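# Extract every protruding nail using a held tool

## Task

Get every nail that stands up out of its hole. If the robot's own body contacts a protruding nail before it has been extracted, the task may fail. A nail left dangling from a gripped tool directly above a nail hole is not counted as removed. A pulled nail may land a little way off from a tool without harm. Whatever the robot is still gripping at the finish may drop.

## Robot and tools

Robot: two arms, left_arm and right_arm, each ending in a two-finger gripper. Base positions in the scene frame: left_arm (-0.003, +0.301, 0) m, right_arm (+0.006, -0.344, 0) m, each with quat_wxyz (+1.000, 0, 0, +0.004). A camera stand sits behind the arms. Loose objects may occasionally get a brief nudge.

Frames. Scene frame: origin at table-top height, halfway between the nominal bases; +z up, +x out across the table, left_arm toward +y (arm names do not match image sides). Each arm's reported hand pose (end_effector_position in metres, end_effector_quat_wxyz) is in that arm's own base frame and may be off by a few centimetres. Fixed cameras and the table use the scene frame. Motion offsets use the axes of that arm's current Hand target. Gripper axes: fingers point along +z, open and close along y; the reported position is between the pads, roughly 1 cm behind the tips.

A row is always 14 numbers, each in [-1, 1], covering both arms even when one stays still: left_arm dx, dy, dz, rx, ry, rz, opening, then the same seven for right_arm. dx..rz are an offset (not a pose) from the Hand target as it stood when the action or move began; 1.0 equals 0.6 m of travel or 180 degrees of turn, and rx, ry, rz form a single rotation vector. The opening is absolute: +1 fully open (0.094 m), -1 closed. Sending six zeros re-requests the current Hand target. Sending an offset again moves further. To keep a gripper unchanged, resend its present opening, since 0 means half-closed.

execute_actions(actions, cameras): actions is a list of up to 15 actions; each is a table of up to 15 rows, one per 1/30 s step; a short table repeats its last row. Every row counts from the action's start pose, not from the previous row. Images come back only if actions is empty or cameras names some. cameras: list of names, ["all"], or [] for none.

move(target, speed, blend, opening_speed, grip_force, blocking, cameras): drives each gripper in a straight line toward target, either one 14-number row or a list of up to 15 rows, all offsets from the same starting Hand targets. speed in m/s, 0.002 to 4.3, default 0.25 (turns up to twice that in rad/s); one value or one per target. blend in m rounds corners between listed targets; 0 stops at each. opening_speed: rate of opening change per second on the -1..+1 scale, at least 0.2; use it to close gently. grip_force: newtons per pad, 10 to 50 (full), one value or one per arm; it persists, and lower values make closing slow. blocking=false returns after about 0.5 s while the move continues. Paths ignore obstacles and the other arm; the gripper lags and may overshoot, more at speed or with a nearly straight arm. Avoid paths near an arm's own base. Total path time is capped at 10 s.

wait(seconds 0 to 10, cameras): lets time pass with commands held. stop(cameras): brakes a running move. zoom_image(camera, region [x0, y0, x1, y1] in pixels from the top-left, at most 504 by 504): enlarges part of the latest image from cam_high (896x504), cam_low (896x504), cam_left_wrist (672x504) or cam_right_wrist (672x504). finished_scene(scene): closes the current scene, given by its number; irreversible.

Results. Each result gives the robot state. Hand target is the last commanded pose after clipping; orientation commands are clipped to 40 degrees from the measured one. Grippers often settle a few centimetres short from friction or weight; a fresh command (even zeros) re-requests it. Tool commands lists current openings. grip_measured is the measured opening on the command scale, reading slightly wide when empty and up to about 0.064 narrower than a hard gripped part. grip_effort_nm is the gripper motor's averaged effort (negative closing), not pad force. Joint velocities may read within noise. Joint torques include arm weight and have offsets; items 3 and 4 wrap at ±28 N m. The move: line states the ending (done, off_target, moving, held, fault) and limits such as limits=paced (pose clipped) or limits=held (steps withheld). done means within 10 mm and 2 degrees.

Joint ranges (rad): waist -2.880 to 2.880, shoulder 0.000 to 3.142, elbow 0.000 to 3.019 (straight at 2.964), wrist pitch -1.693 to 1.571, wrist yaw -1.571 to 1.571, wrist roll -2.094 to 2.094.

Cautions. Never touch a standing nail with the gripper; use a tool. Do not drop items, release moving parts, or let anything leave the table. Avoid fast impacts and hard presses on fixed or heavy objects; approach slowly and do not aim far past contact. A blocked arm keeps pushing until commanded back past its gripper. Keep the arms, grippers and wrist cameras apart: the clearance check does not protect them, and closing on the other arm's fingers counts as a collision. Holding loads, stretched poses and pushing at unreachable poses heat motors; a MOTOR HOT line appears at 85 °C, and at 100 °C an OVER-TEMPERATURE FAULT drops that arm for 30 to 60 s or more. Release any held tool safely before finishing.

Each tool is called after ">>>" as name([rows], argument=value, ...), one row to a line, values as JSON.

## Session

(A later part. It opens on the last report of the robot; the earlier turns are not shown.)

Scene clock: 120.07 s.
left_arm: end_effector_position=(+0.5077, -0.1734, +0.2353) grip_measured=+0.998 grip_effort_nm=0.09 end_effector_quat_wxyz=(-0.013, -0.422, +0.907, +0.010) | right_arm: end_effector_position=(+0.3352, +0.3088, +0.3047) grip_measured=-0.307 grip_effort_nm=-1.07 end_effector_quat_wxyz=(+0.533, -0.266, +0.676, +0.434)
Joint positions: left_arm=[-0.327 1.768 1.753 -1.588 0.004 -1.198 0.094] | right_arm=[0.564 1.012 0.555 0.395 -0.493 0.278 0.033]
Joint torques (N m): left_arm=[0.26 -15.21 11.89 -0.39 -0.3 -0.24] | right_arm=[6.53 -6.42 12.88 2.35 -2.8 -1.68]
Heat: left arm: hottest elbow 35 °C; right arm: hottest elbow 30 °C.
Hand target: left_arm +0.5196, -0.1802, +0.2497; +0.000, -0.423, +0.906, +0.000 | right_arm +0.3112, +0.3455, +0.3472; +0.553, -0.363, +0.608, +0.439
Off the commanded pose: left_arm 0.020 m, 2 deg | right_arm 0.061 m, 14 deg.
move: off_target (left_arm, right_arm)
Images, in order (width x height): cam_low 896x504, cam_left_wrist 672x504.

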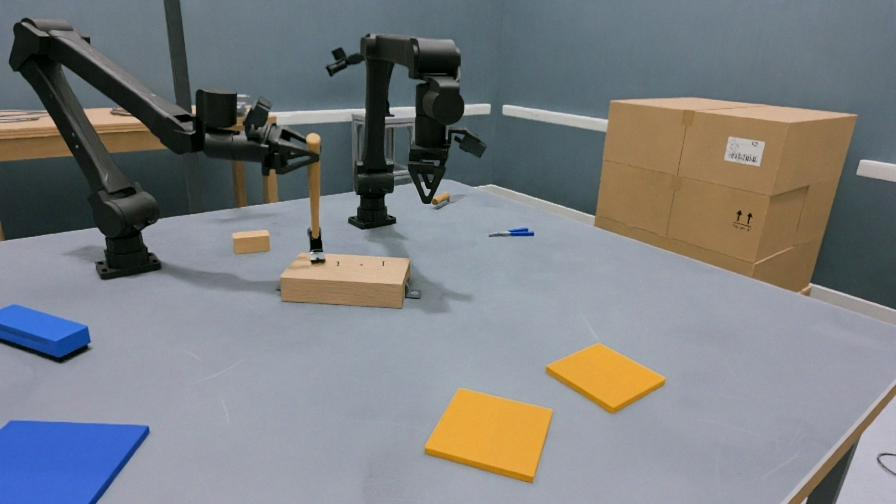

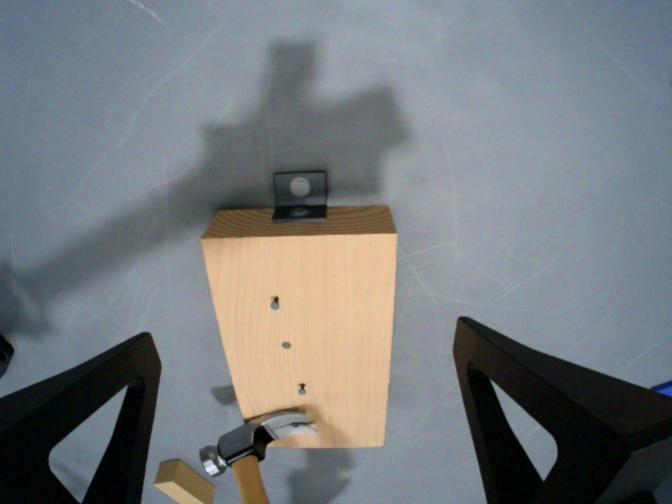

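>>> move(target=[0,0,0,0,0,0,1,0.0,0.0945,0.0302,-0.08,0.01,0,-0.8], cameras=["cam_left_wrist","cam_low","cam_right_wrist"], speed=0.06)

>>> zoom_image(camera="cam_left_wrist", region=[150, 340, 330, 490])

>>> zoom_image(camera="cam_low", region=[290, 230, 350, 280])

Scene clock: 123.07 s.
left_arm: end_effector_position=(+0.5077, -0.1734, +0.2353) grip_measured=+0.998 grip_effort_nm=0.08 end_effector_quat_wxyz=(-0.013, -0.422, +0.907, +0.010) | right_arm: end_effector_position=(+0.3310, +0.3098, +0.3054) grip_measured=-0.307 grip_effort_nm=-1.07 end_effector_quat_wxyz=(+0.508, -0.304, +0.660, +0.463)
Joint positions: left_arm=[-0.327 1.768 1.753 -1.588 0.004 -1.198 0.094] | right_arm=[0.519 1.036 0.572 0.395 -0.65 0.265 0.033]
Joint torques (N m): left_arm=[0.32 -15.09 11.9 -0.39 -0.3 -0.23] | right_arm=[12.75 -7.36 12.79 2.56 -4.79 -1.42]
Heat: left arm: hottest elbow 35 °C; right arm: hottest elbow 31 °C.
Hand target: left_arm +0.5196, -0.1802, +0.2497; +0.000, -0.423, +0.906, +0.000 | right_arm +0.2651, +0.3823, +0.3549; +0.494, -0.436, +0.557, +0.506
Off the commanded pose: left_arm 0.020 m, 2 deg | right_arm 0.110 m, 20 deg.
move: off_target (left_arm, right_arm)
Images, in order (width x height): cam_low 896x504, cam_left_wrist 672x504, cam_right_wrist 672x504.

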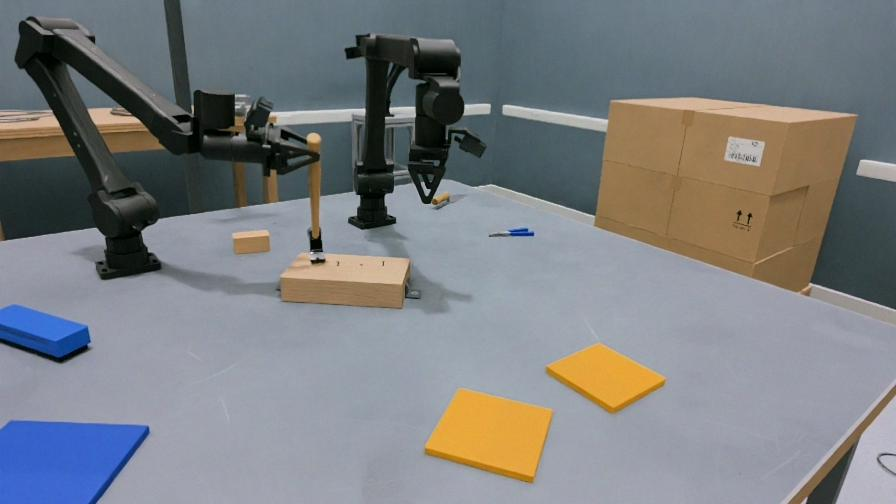

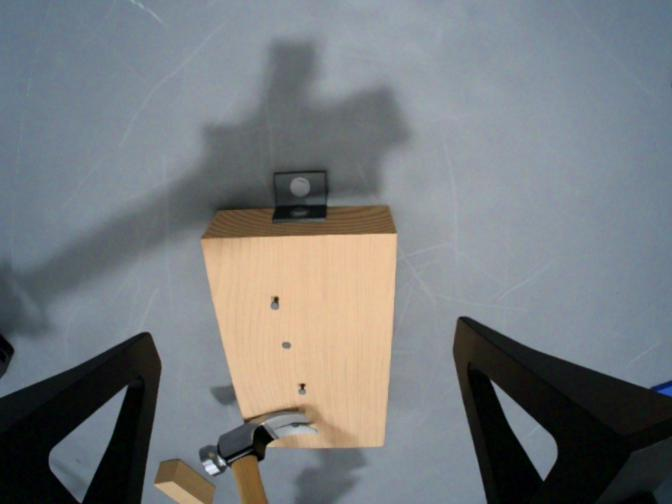

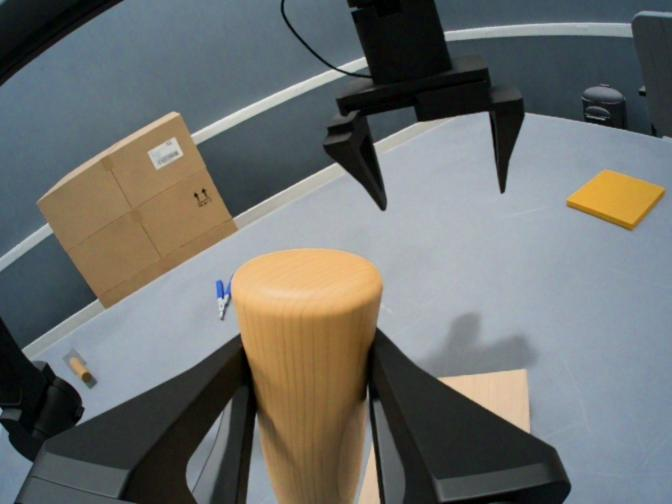

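Scaled by 2.800 from the camera's 672x504 image, which has a finer 960x720 frame.

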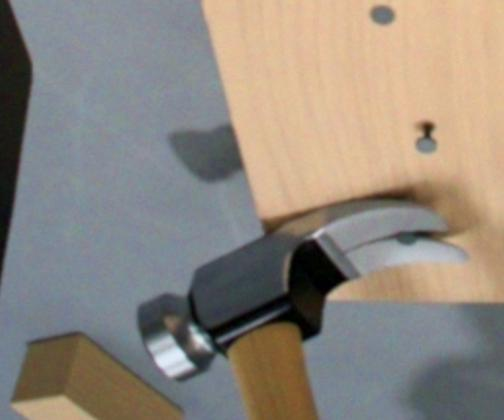

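Scaled by 8.400 from the camera's 896x504 image, which has a finer 1280x720 frame.

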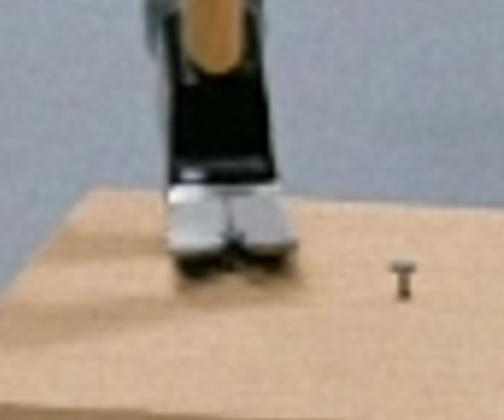

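>>> move(target=[0,0,0,0,0,0,1,0.005,0.084,0.053,-0.083,0.01,0,-0.8], cameras=["cam_left_wrist","cam_low","cam_right_wrist"], speed=0.06)

>>> zoom_image(camera="cam_left_wrist", region=[150, 340, 330, 490])

>>> zoom_image(camera="cam_low", region=[290, 230, 350, 280])

Scene clock: 126.23 s.
left_arm: end_effector_position=(+0.5077, -0.1734, +0.2353) grip_measured=+0.998 grip_effort_nm=0.09 end_effector_quat_wxyz=(-0.013, -0.422, +0.907, +0.010) | right_arm: end_effector_position=(+0.3185, +0.3190, +0.3078) grip_measured=-0.310 grip_effort_nm=-1.07 end_effector_quat_wxyz=(+0.477, -0.369, +0.623, +0.499)
Joint positions: left_arm=[-0.327 1.768 1.753 -1.588 0.004 -1.198 0.094] | right_arm=[0.494 1.08 0.605 0.402 -0.848 0.219 0.032]
Joint torques (N m): left_arm=[0.38 -15.09 11.88 -0.42 -0.31 -0.24] | right_arm=[19.43 -7.59 12.71 2.88 -5.54 -0.79]
Heat: left arm: hottest elbow 36 °C; right arm: hottest wrist yaw 35 °C.
Hand target: left_arm +0.5196, -0.1802, +0.2497; +0.000, -0.423, +0.906, +0.000 | right_arm +0.2186, +0.4195, +0.3585; +0.424, -0.504, +0.494, +0.567
Off the commanded pose: left_arm 0.020 m, 2 deg | right_arm 0.151 m, 24 deg.
move: off_target (left_arm, right_arm)
Images, in order (width x height): cam_low 896x504, cam_left_wrist 672x504, cam_right_wrist 672x504.

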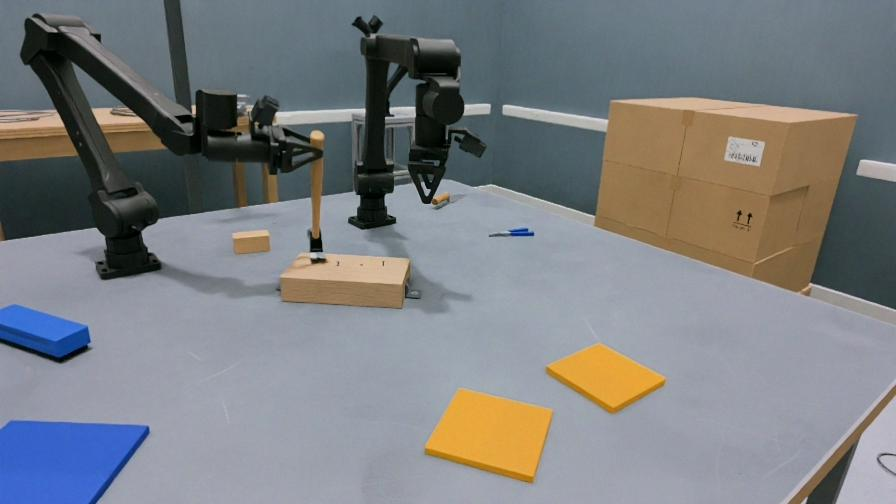

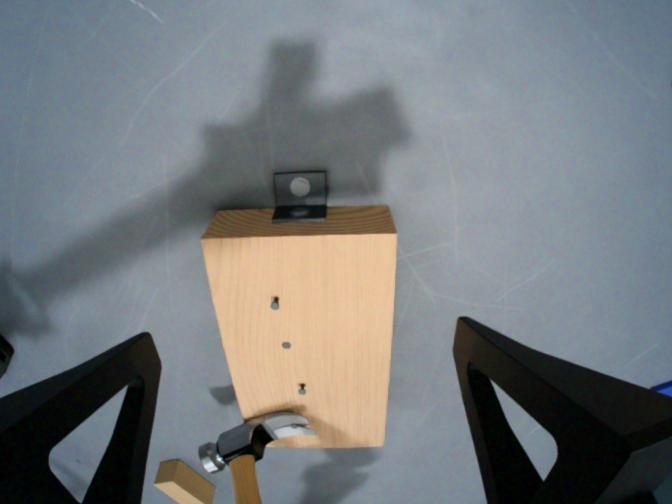

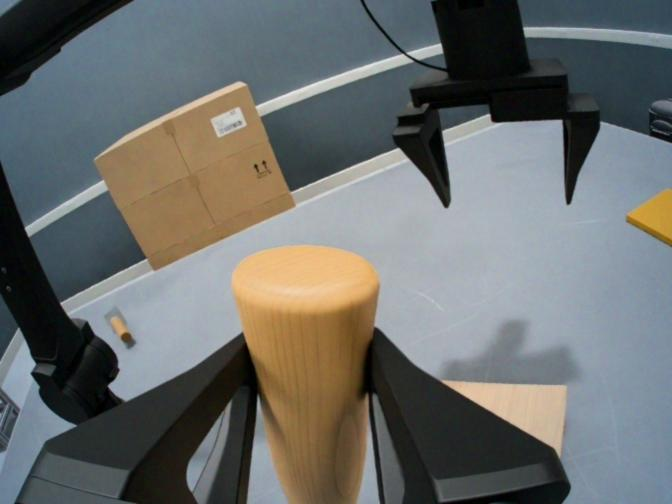

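Scaled by 2.800 from the camera's 672x504 image, which has a finer 960x720 frame.

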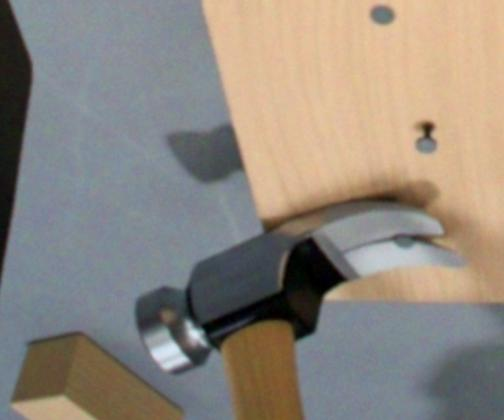

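Scaled by 8.400 from the camera's 896x504 image, which has a finer 1280x720 frame.

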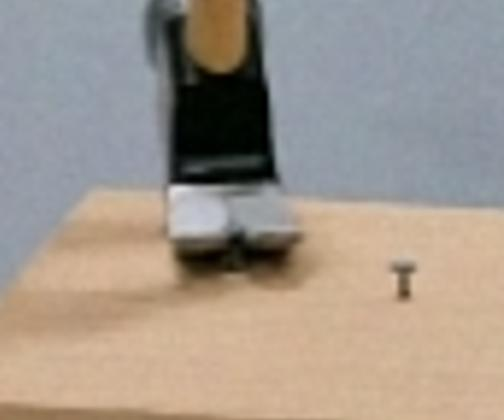

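>>> move(target=[0,0,0,0,0,0,1,-0.005,0.067,0.073,-0.06,0.01,-0.02,-0.8], cameras=["cam_left_wrist","cam_low"], speed=0.06)

>>> zoom_image(camera="cam_left_wrist", region=[150, 340, 330, 490])

>>> zoom_image(camera="cam_low", region=[290, 230, 350, 280])

Scene clock: 129.67 s.
left_arm: end_effector_position=(+0.5077, -0.1734, +0.2353) grip_measured=+0.998 grip_effort_nm=0.09 end_effector_quat_wxyz=(-0.013, -0.422, +0.907, +0.010) | right_arm: end_effector_position=(+0.1632, +0.4433, +0.3196) grip_measured=-0.338 grip_effort_nm=-1.07 end_effector_quat_wxyz=(-0.351, +0.562, -0.463, -0.589)
Joint positions: left_arm=[-0.327 1.768 1.753 -1.588 0.004 -1.198 0.094] | right_arm=[0.902 1.18 0.724 0.342 -1.01 0.056 0.031]
Joint torques (N m): left_arm=[0.32 -15.09 11.86 -0.42 -0.3 -0.24] | right_arm=[0.32 -8.64 14.5 2.02 -0.12 -0.11]
Heat: left arm: hottest elbow 36 °C; right arm: hottest wrist yaw 42 °C.
Hand target: left_arm +0.5196, -0.1802, +0.2497; +0.000, -0.423, +0.906, +0.000 | right_arm +0.1728, +0.4567, +0.3671; -0.385, +0.566, -0.429, -0.590
Off the commanded pose: left_arm 0.020 m, 2 deg | right_arm 0.050 m, 5 deg.
move: off_target (left_arm, right_arm)
Images, in order (width x height): cam_low 896x504, cam_left_wrist 672x504.

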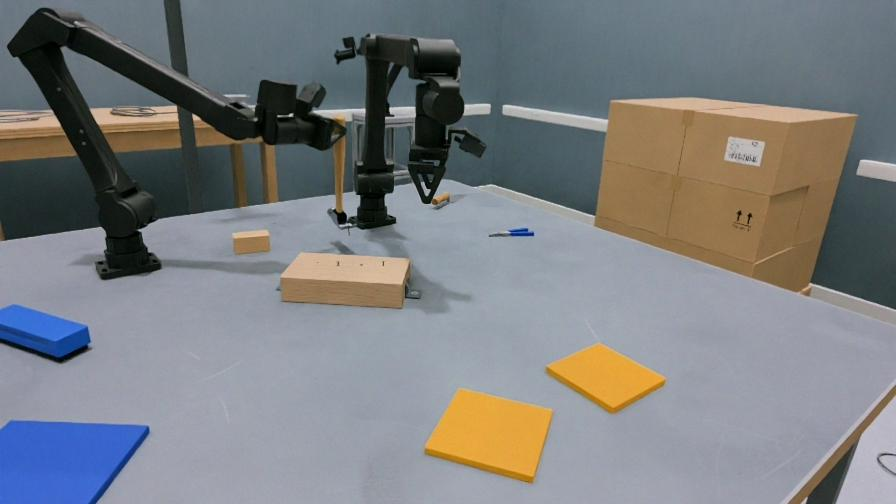

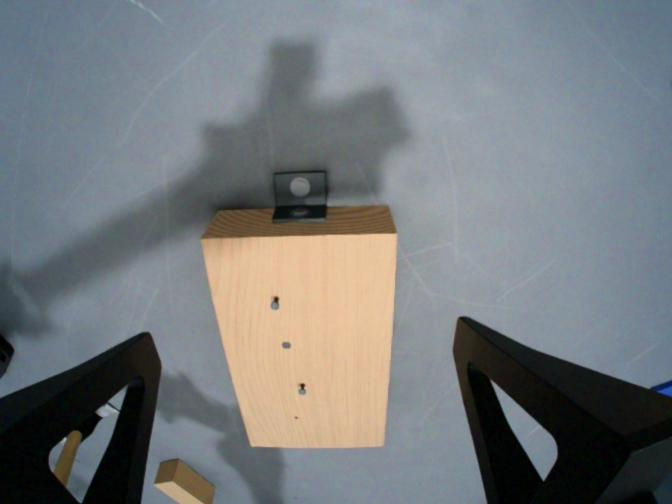

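Scaled by 2.800 from the camera's 672x504 image, which has a finer 960x720 frame.

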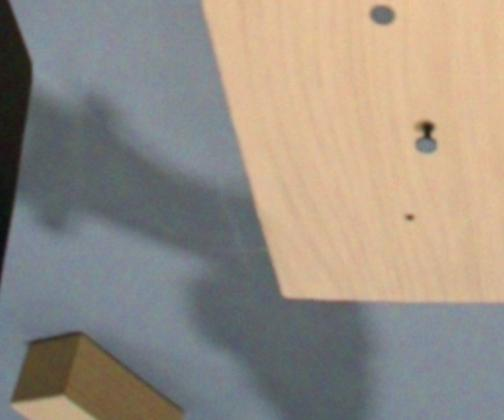

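Scaled by 8.400 from the camera's 896x504 image, which has a finer 1280x720 frame.

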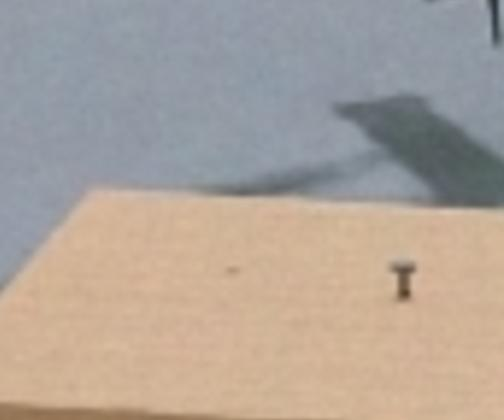

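>>> execute_actions(actions=[])

>>> zoom_image(camera="cam_low", region=[300, 100, 400, 250])

>>> zoom_image(camera="cam_high", region=[480, 180, 660, 340])

Scene clock: 129.83 s.
left_arm: end_effector_position=(+0.5077, -0.1734, +0.2353) grip_measured=+0.998 grip_effort_nm=0.08 end_effector_quat_wxyz=(-0.013, -0.422, +0.907, +0.010) | right_arm: end_effector_position=(+0.1632, +0.4433, +0.3196) grip_measured=-0.338 grip_effort_nm=-1.07 end_effector_quat_wxyz=(-0.351, +0.562, -0.463, -0.589)
Joint positions: left_arm=[-0.327 1.768 1.753 -1.588 0.004 -1.198 0.094] | right_arm=[0.902 1.18 0.724 0.342 -1.01 0.056 0.031]
Joint velocities: within noise
Joint torques (N m): left_arm=[0.38 -15.21 11.88 -0.42 -0.31 -0.24] | right_arm=[0.21 -8.18 14.35 1.83 -0.08 -0.15]
Heat: left arm: hottest elbow 36 °C; right arm: hottest wrist yaw 42 °C.
Hand target: left_arm +0.5196, -0.1802, +0.2497; +0.000, -0.423, +0.906, +0.000 | right_arm +0.1728, +0.4567, +0.3671; -0.385, +0.566, -0.429, -0.590
Tool commands: left_gripper/opening=+1.0 right_gripper/opening=-0.8
Off the commanded pose: left_arm 0.020 m, 2 deg | right_arm 0.050 m, 5 deg.

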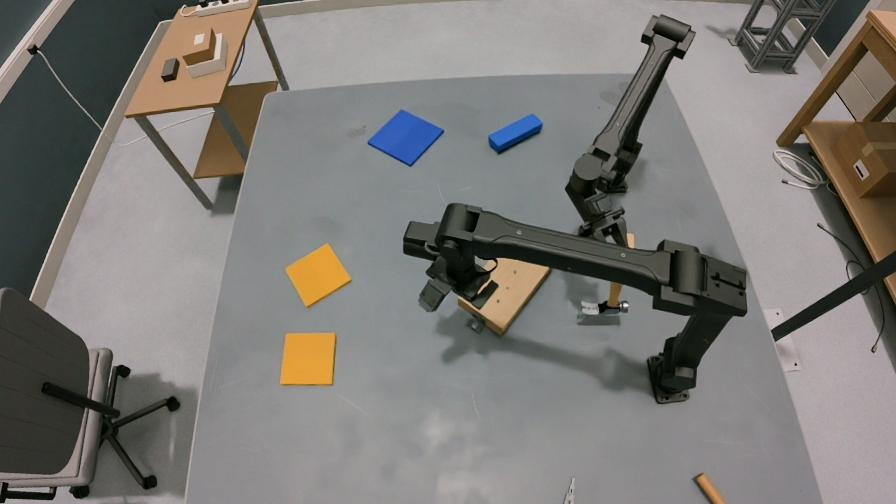

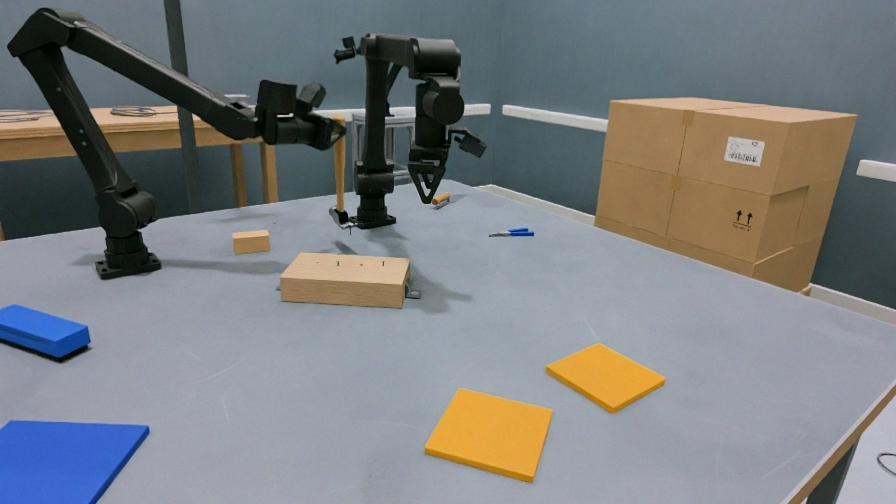

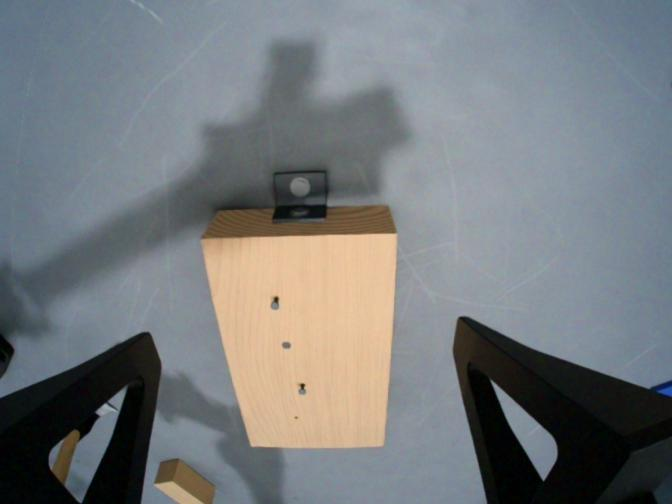

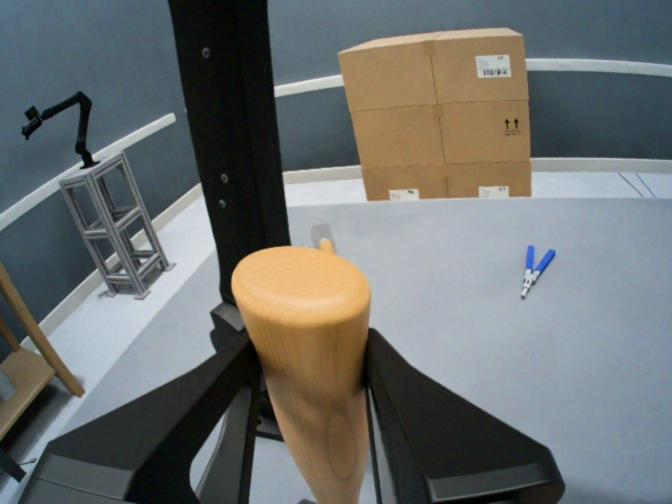

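Scaled by 3.360 from the camera's 896x504 image, which has a finer 1280x720 frame.

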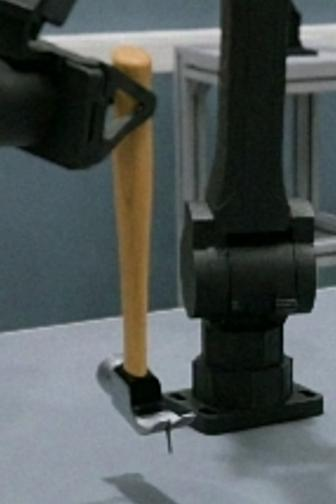

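Scaled by 2.800 from the camera's 896x504 image, which has a finer 1280x720 frame.

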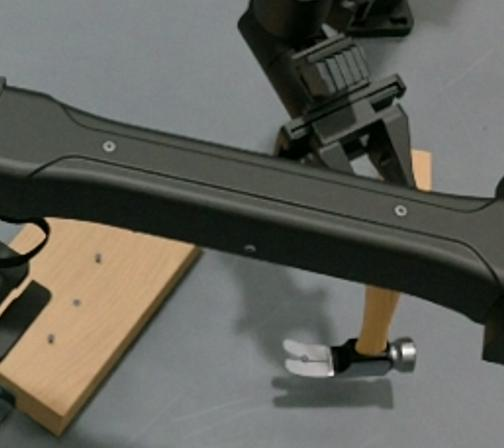

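>>> move(target=[0,0,0,0,0,0,1,0.0,0.0,0.0,0,0,0.33,-0.8], cameras=["cam_left_wrist","cam_low","cam_high"], speed=0.5)

>>> zoom_image(camera="cam_low", region=[300, 130, 400, 260])

>>> zoom_image(camera="cam_high", region=[540, 240, 660, 340])

Scene clock: 132.73 s.
left_arm: end_effector_position=(+0.5077, -0.1734, +0.2353) grip_measured=+0.998 grip_effort_nm=0.08 end_effector_quat_wxyz=(-0.013, -0.422, +0.907, +0.010) | right_arm: end_effector_position=(+0.1663, +0.4473, +0.3305) grip_measured=-0.338 grip_effort_nm=-1.07 end_effector_quat_wxyz=(+0.048, -0.295, +0.667, +0.682)
Joint positions: left_arm=[-0.327 1.768 1.753 -1.588 0.004 -1.198 0.094] | right_arm=[0.901 1.18 0.76 0.299 -1.013 0.981 0.031]
Joint torques (N m): left_arm=[0.32 -15.15 11.88 -0.42 -0.3 -0.24] | right_arm=[0.38 -8.53 12.67 3.02 -0.13 0.87]
Heat: left arm: hottest elbow 36 °C; right arm: hottest wrist yaw 39 °C.
Hand target: left_arm +0.5196, -0.1802, +0.2497; +0.000, -0.423, +0.906, +0.000 | right_arm +0.1729, +0.4566, +0.3670; +0.042, -0.279, +0.653, +0.703
Off the commanded pose: left_arm 0.020 m, 2 deg | right_arm 0.038 m, 3 deg.
move: off_target (left_arm, right_arm)
Images, in order (width x height): cam_high 896x504, cam_low 896x504, cam_left_wrist 672x504.

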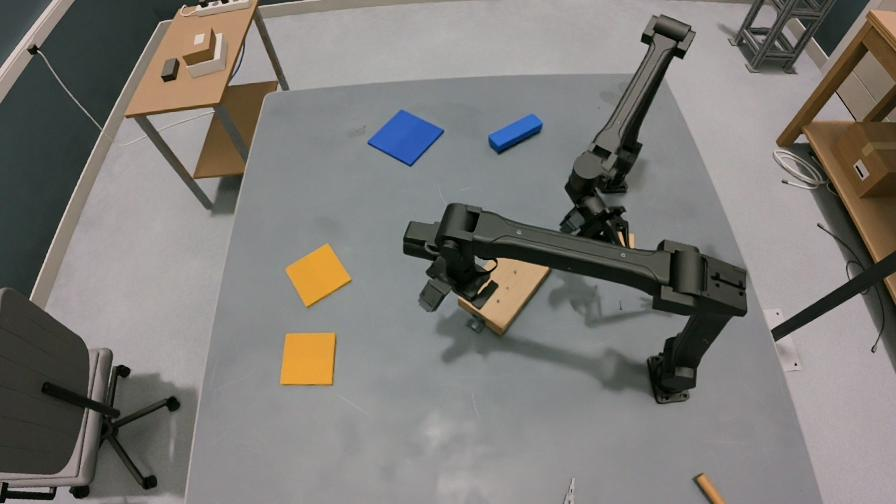

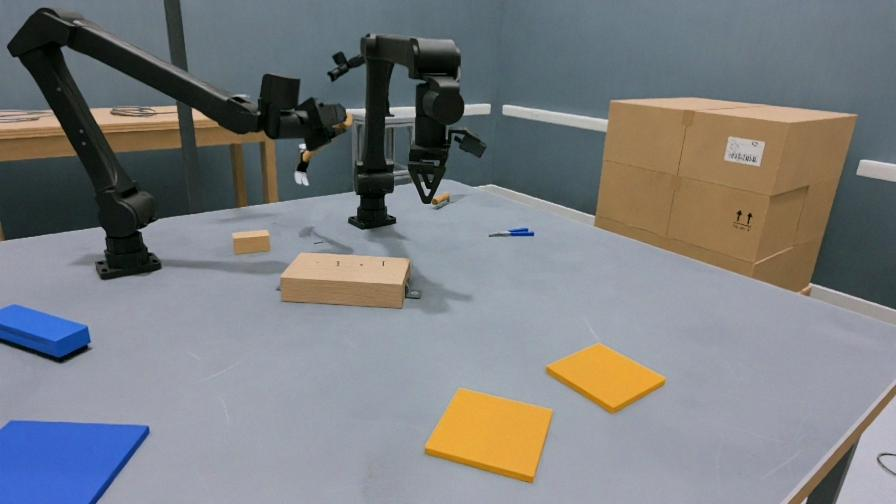

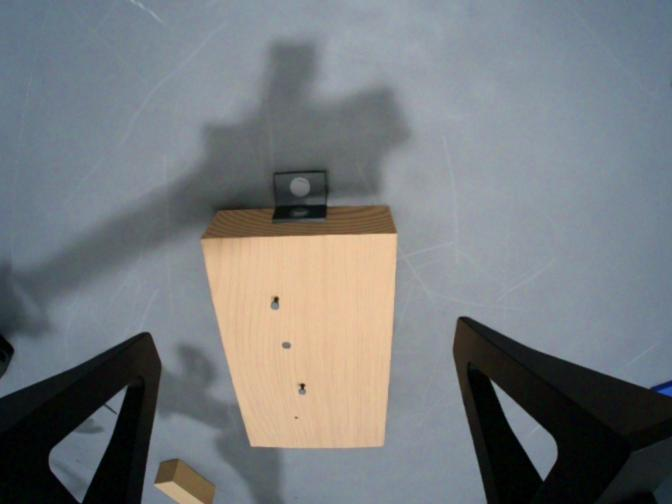

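Scaled by 3.877 from the camera's 896x504 image, which has a finer 1280x720 frame.

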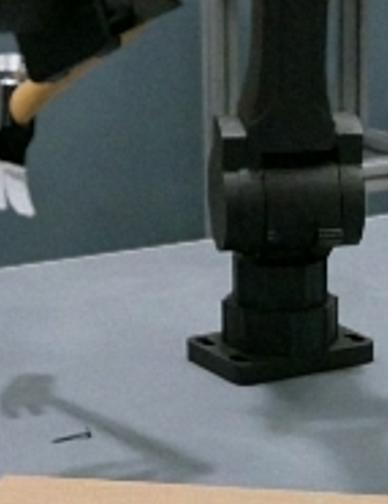

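Scaled by 4.200 from the camera's 896x504 image, which has a finer 1280x720 frame.

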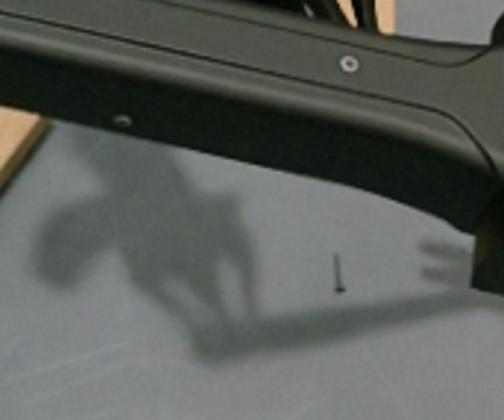

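>>> move(target=[0,0,0,0,0,0,1,-0.160,-0.124,-0.395,0.157,-0.283,-0.112,-0.8], cameras=["cam_left_wrist","cam_low","cam_high"], speed=0.25)

>>> zoom_image(camera="cam_left_wrist", region=[140, 280, 400, 504])

>>> zoom_image(camera="cam_low", region=[270, 190, 430, 320])

Scene clock: 136.30 s.
left_arm: end_effector_position=(+0.5077, -0.1734, +0.2353) grip_measured=+0.998 grip_effort_nm=0.09 end_effector_quat_wxyz=(-0.013, -0.422, +0.907, +0.010) | right_arm: end_effector_position=(+0.3645, +0.2754, +0.3192) grip_measured=-0.340 grip_effort_nm=-1.07 end_effector_quat_wxyz=(+0.482, -0.050, +0.689, +0.538)
Joint positions: left_arm=[-0.327 1.768 1.753 -1.588 0.004 -1.198 0.094] | right_arm=[0.492 1.022 0.528 0.543 -0.42 0.788 0.031]
Joint torques (N m): left_arm=[0.38 -15.27 11.88 -0.4 -0.3 -0.24] | right_arm=[-0.03 -6.18 8.92 4.25 0.1 0.33]
Heat: left arm: hottest elbow 36 °C; right arm: hottest wrist yaw 37 °C.
Hand target: left_arm +0.5196, -0.1802, +0.2497; +0.000, -0.423, +0.906, +0.000 | right_arm +0.3650, +0.2736, +0.3456; +0.496, -0.042, +0.661, +0.561
Off the commanded pose: left_arm 0.020 m, 2 deg | right_arm 0.026 m, 5 deg.
move: off_target (left_arm, right_arm)
Images, in order (width x height): cam_high 896x504, cam_low 896x504, cam_left_wrist 672x504.

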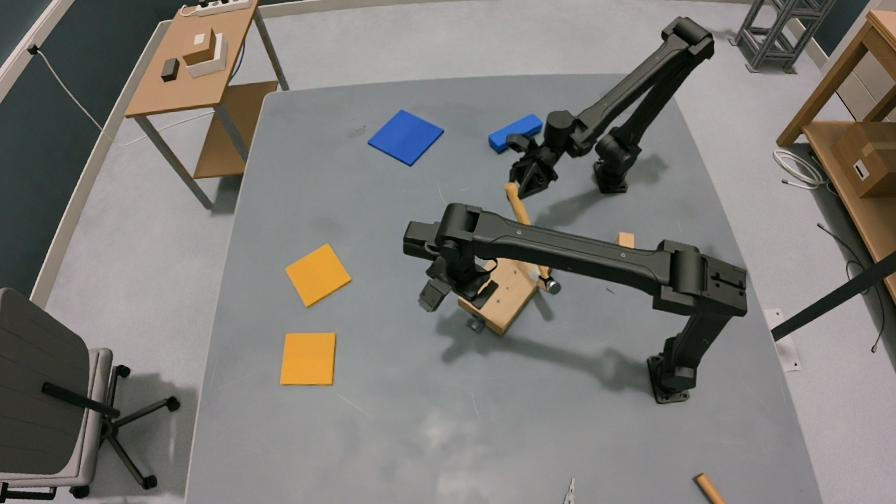

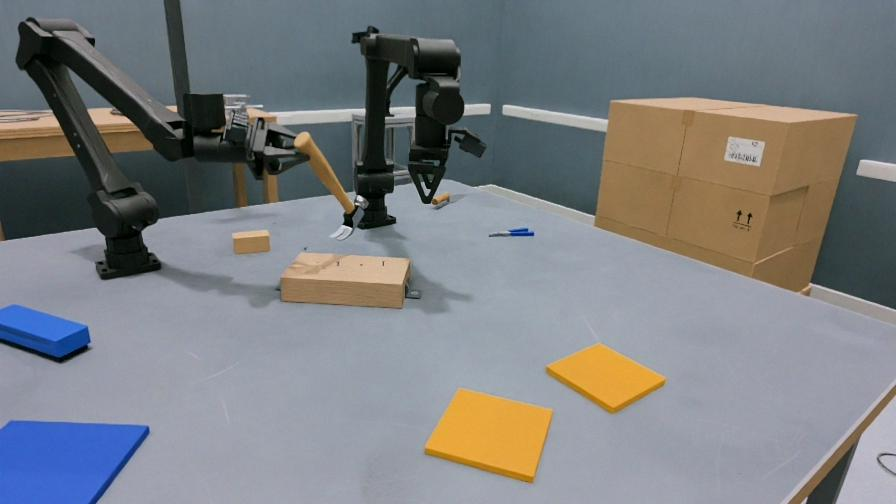

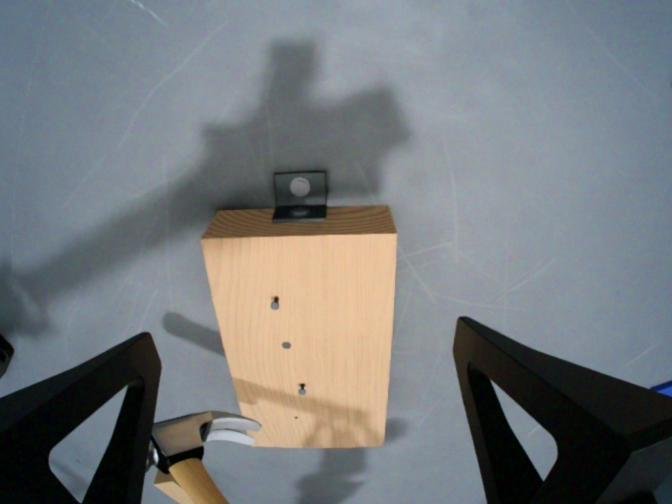

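Scaled by 1.938 from the camera's 672x504 image, which has a finer 960x720 frame.

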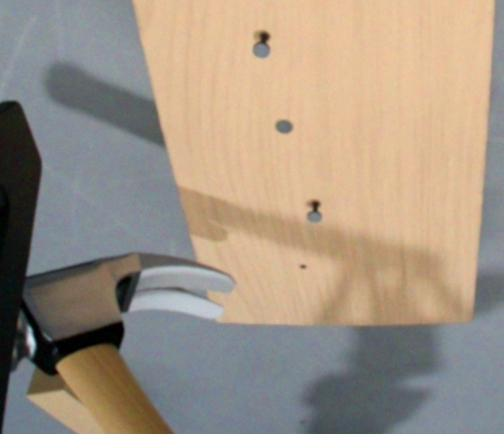

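Scaled by 3.150 from the camera's 896x504 image, which has a finer 1280x720 frame.

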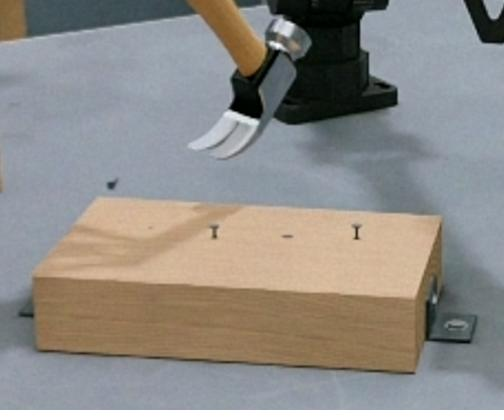

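>>> move(target=[0,0,0,0,0,0,1,0.041,-0.0408,-0.0072,0,0,0,-0.8], cameras=["cam_left_wrist","cam_low"], speed=0.1)

>>> zoom_image(camera="cam_left_wrist", region=[180, 340, 360, 480])

>>> zoom_image(camera="cam_low", region=[290, 210, 390, 290])

Scene clock: 137.97 s.
left_arm: end_effector_position=(+0.5077, -0.1734, +0.2353) grip_measured=+0.998 grip_effort_nm=0.09 end_effector_quat_wxyz=(-0.013, -0.422, +0.907, +0.010) | right_arm: end_effector_position=(+0.3630, +0.2747, +0.2842) grip_measured=-0.340 grip_effort_nm=-1.07 end_effector_quat_wxyz=(+0.483, -0.051, +0.689, +0.538)
Joint positions: left_arm=[-0.327 1.768 1.753 -1.588 0.004 -1.198 0.094] | right_arm=[0.492 1.094 0.464 0.679 -0.421 0.786 0.031]
Joint torques (N m): left_arm=[0.38 -15.27 11.89 -0.42 -0.3 -0.24] | right_arm=[0.5 -7 8.65 4.04 0.06 0.34]
Heat: left arm: hottest elbow 36 °C; right arm: hottest wrist yaw 36 °C.
Hand target: left_arm +0.5196, -0.1802, +0.2497; +0.000, -0.423, +0.906, +0.000 | right_arm +0.3649, +0.2736, +0.3106; +0.496, -0.042, +0.661, +0.561
Off the commanded pose: left_arm 0.020 m, 2 deg | right_arm 0.027 m, 5 deg.
move: off_target (left_arm, right_arm)
Images, in order (width x height): cam_low 896x504, cam_left_wrist 672x504.

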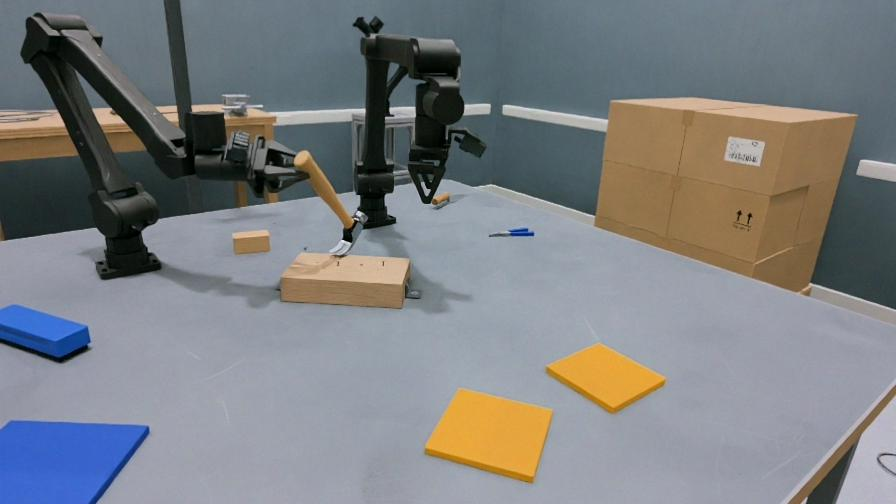

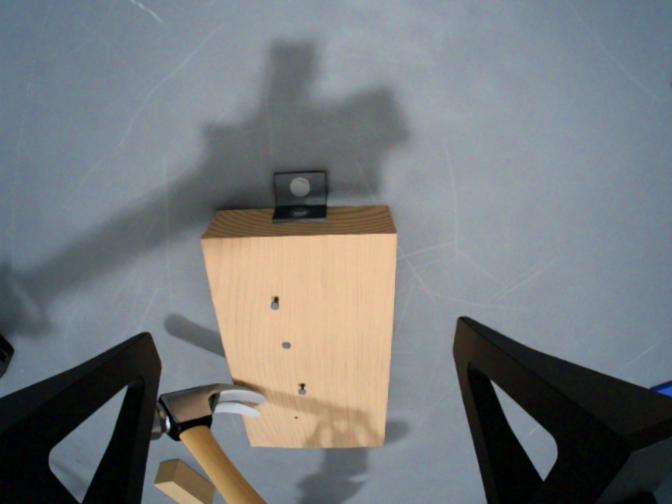

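Scaled by 2.800 from the camera's 672x504 image, which has a finer 960x720 frame.

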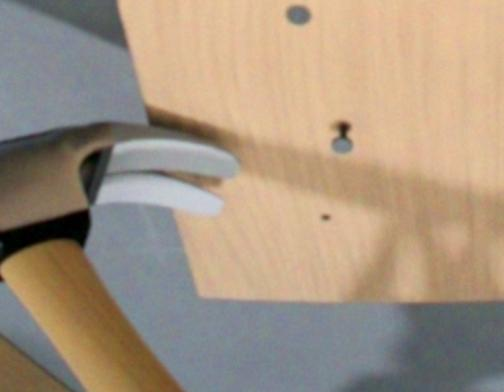

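Scaled by 5.040 from the camera's 896x504 image, which has a finer 1280x720 frame.

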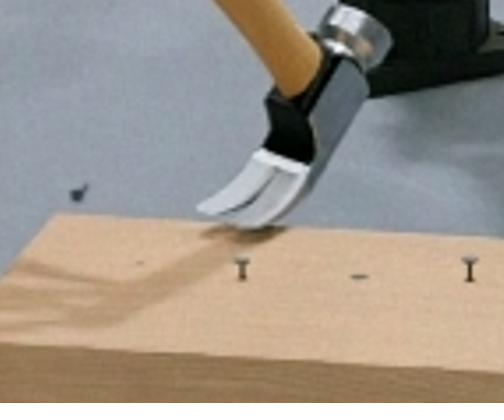

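>>> move(target=[0,0,0,0,0,0,1,-0.003,0.002,0.11,0,0.078,0,-0.8], cameras=["cam_left_wrist","cam_low"], speed=0.1)

>>> zoom_image(camera="cam_left_wrist", region=[180, 340, 360, 480])

>>> zoom_image(camera="cam_low", region=[290, 210, 390, 290])

Scene clock: 140.13 s.
left_arm: end_effector_position=(+0.5077, -0.1734, +0.2353) grip_measured=+0.998 grip_effort_nm=0.09 end_effector_quat_wxyz=(-0.013, -0.422, +0.907, +0.010) | right_arm: end_effector_position=(+0.3874, +0.3144, +0.2796) grip_measured=-0.340 grip_effort_nm=-1.07 end_effector_quat_wxyz=(+0.394, -0.109, +0.738, +0.536)
Joint positions: left_arm=[-0.327 1.768 1.753 -1.588 0.004 -1.198 0.094] | right_arm=[0.487 1.196 0.651 0.407 -0.592 0.712 0.031]
Joint torques (N m): left_arm=[0.38 -15.21 11.88 -0.43 -0.3 -0.24] | right_arm=[0.38 -7.47 13.91 2.11 -0.13 0.13]
Heat: left arm: hottest elbow 37 °C; right arm: hottest wrist yaw 34 °C.
Hand target: left_arm +0.5196, -0.1802, +0.2497; +0.000, -0.423, +0.906, +0.000 | right_arm +0.4053, +0.3249, +0.3207; +0.412, -0.110, +0.717, +0.552
Off the commanded pose: left_arm 0.020 m, 2 deg | right_arm 0.046 m, 4 deg.
move: off_target (left_arm, right_arm)
Images, in order (width x height): cam_low 896x504, cam_left_wrist 672x504.

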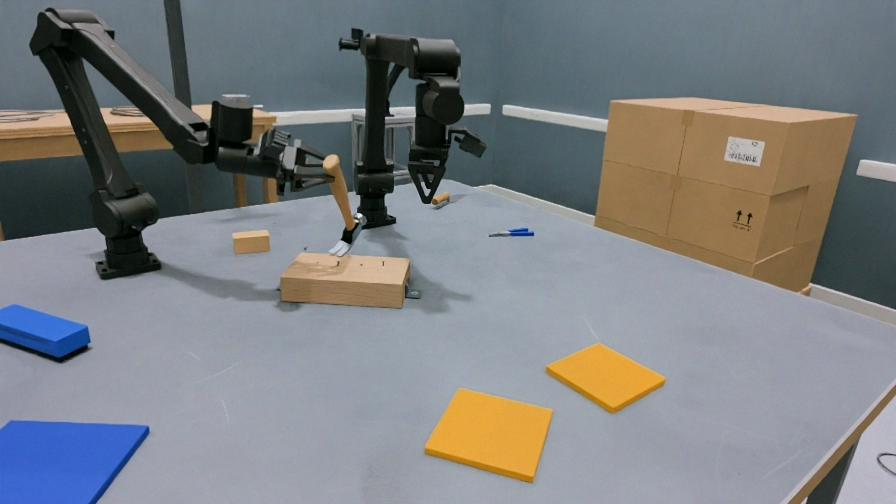

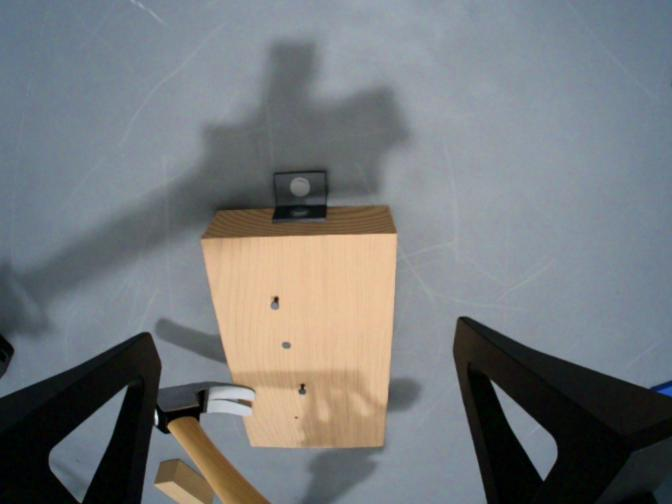

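Scaled by 2.800 from the camera's 672x504 image, which has a finer 960x720 frame.

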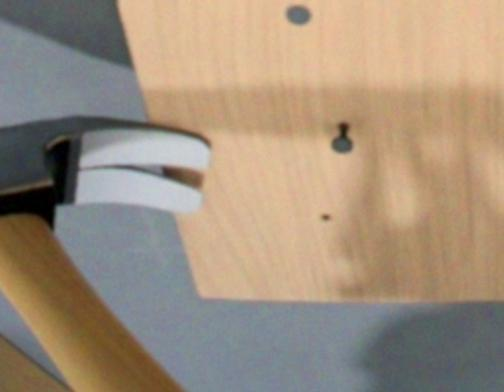

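Scaled by 5.040 from the camera's 896x504 image, which has a finer 1280x720 frame.

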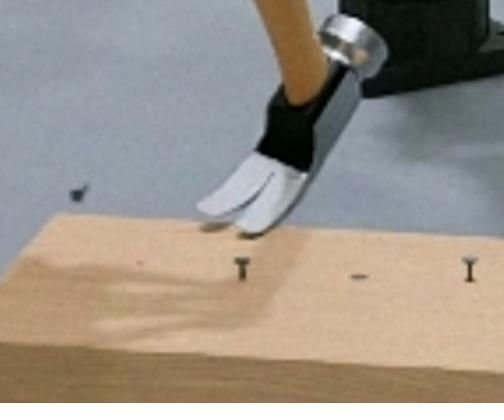

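>>> move(target=[0,0,0,0,0,0,1,-0.0117,-0.0394,0.0147,0,0,0,-0.8], cameras=["cam_left_wrist","cam_low"], speed=0.06)

>>> zoom_image(camera="cam_left_wrist", region=[180, 340, 360, 480])

>>> zoom_image(camera="cam_low", region=[290, 210, 390, 290])

Scene clock: 141.60 s.
left_arm: end_effector_position=(+0.5077, -0.1734, +0.2353) grip_measured=+0.998 grip_effort_nm=0.09 end_effector_quat_wxyz=(-0.013, -0.422, +0.907, +0.010) | right_arm: end_effector_position=(+0.4044, +0.3176, +0.2738) grip_measured=-0.342 grip_effort_nm=-1.07 end_effector_quat_wxyz=(+0.380, -0.108, +0.741, +0.543)
Joint positions: left_arm=[-0.327 1.768 1.753 -1.588 0.004 -1.198 0.094] | right_arm=[0.465 1.259 0.69 0.419 -0.635 0.725 0.031]
Joint torques (N m): left_arm=[0.38 -15.21 11.88 -0.39 -0.3 -0.23] | right_arm=[-0.62 -7.18 12.71 3.41 0.14 -0.08]
Heat: left arm: hottest elbow 37 °C; right arm: hottest wrist yaw 34 °C.
Hand target: left_arm +0.5196, -0.1802, +0.2497; +0.000, -0.423, +0.906, +0.000 | right_arm +0.4284, +0.3218, +0.3085; +0.411, -0.110, +0.717, +0.552
Off the commanded pose: left_arm 0.020 m, 2 deg | right_arm 0.043 m, 5 deg.
move: off_target (left_arm, right_arm)
Images, in order (width x height): cam_low 896x504, cam_left_wrist 672x504.

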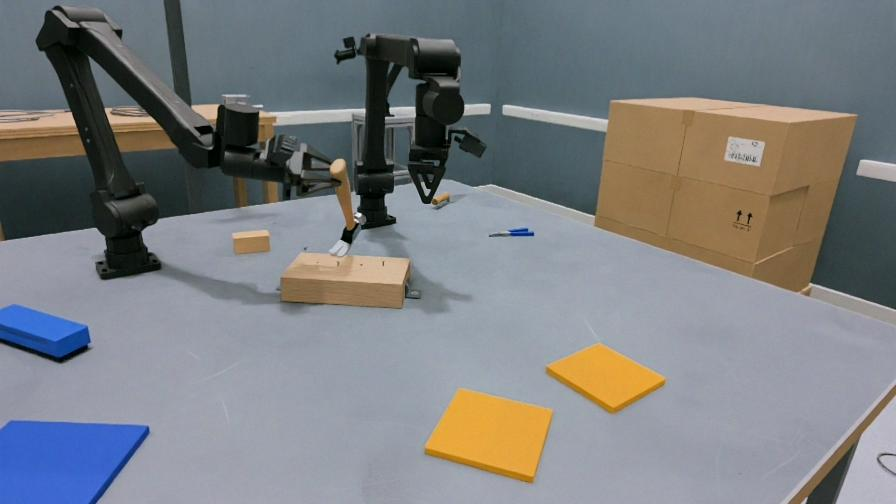

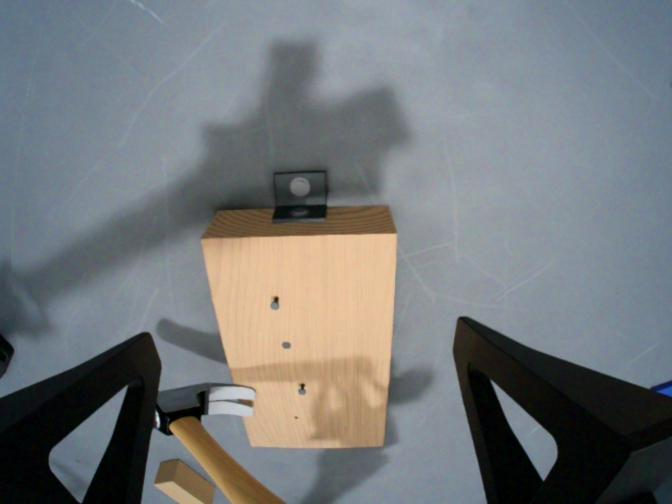

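Scaled by 2.800 from the camera's 672x504 image, which has a finer 960x720 frame.

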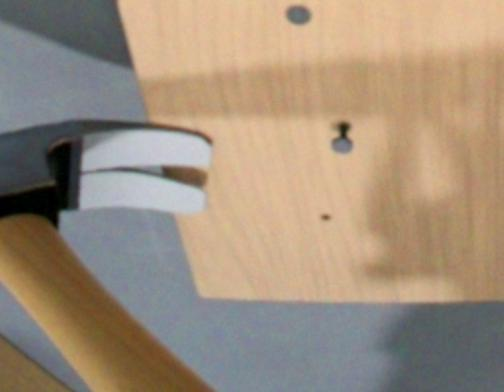

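Scaled by 5.040 from the camera's 896x504 image, which has a finer 1280x720 frame.

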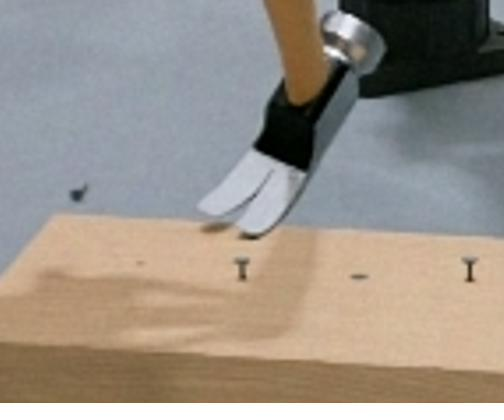

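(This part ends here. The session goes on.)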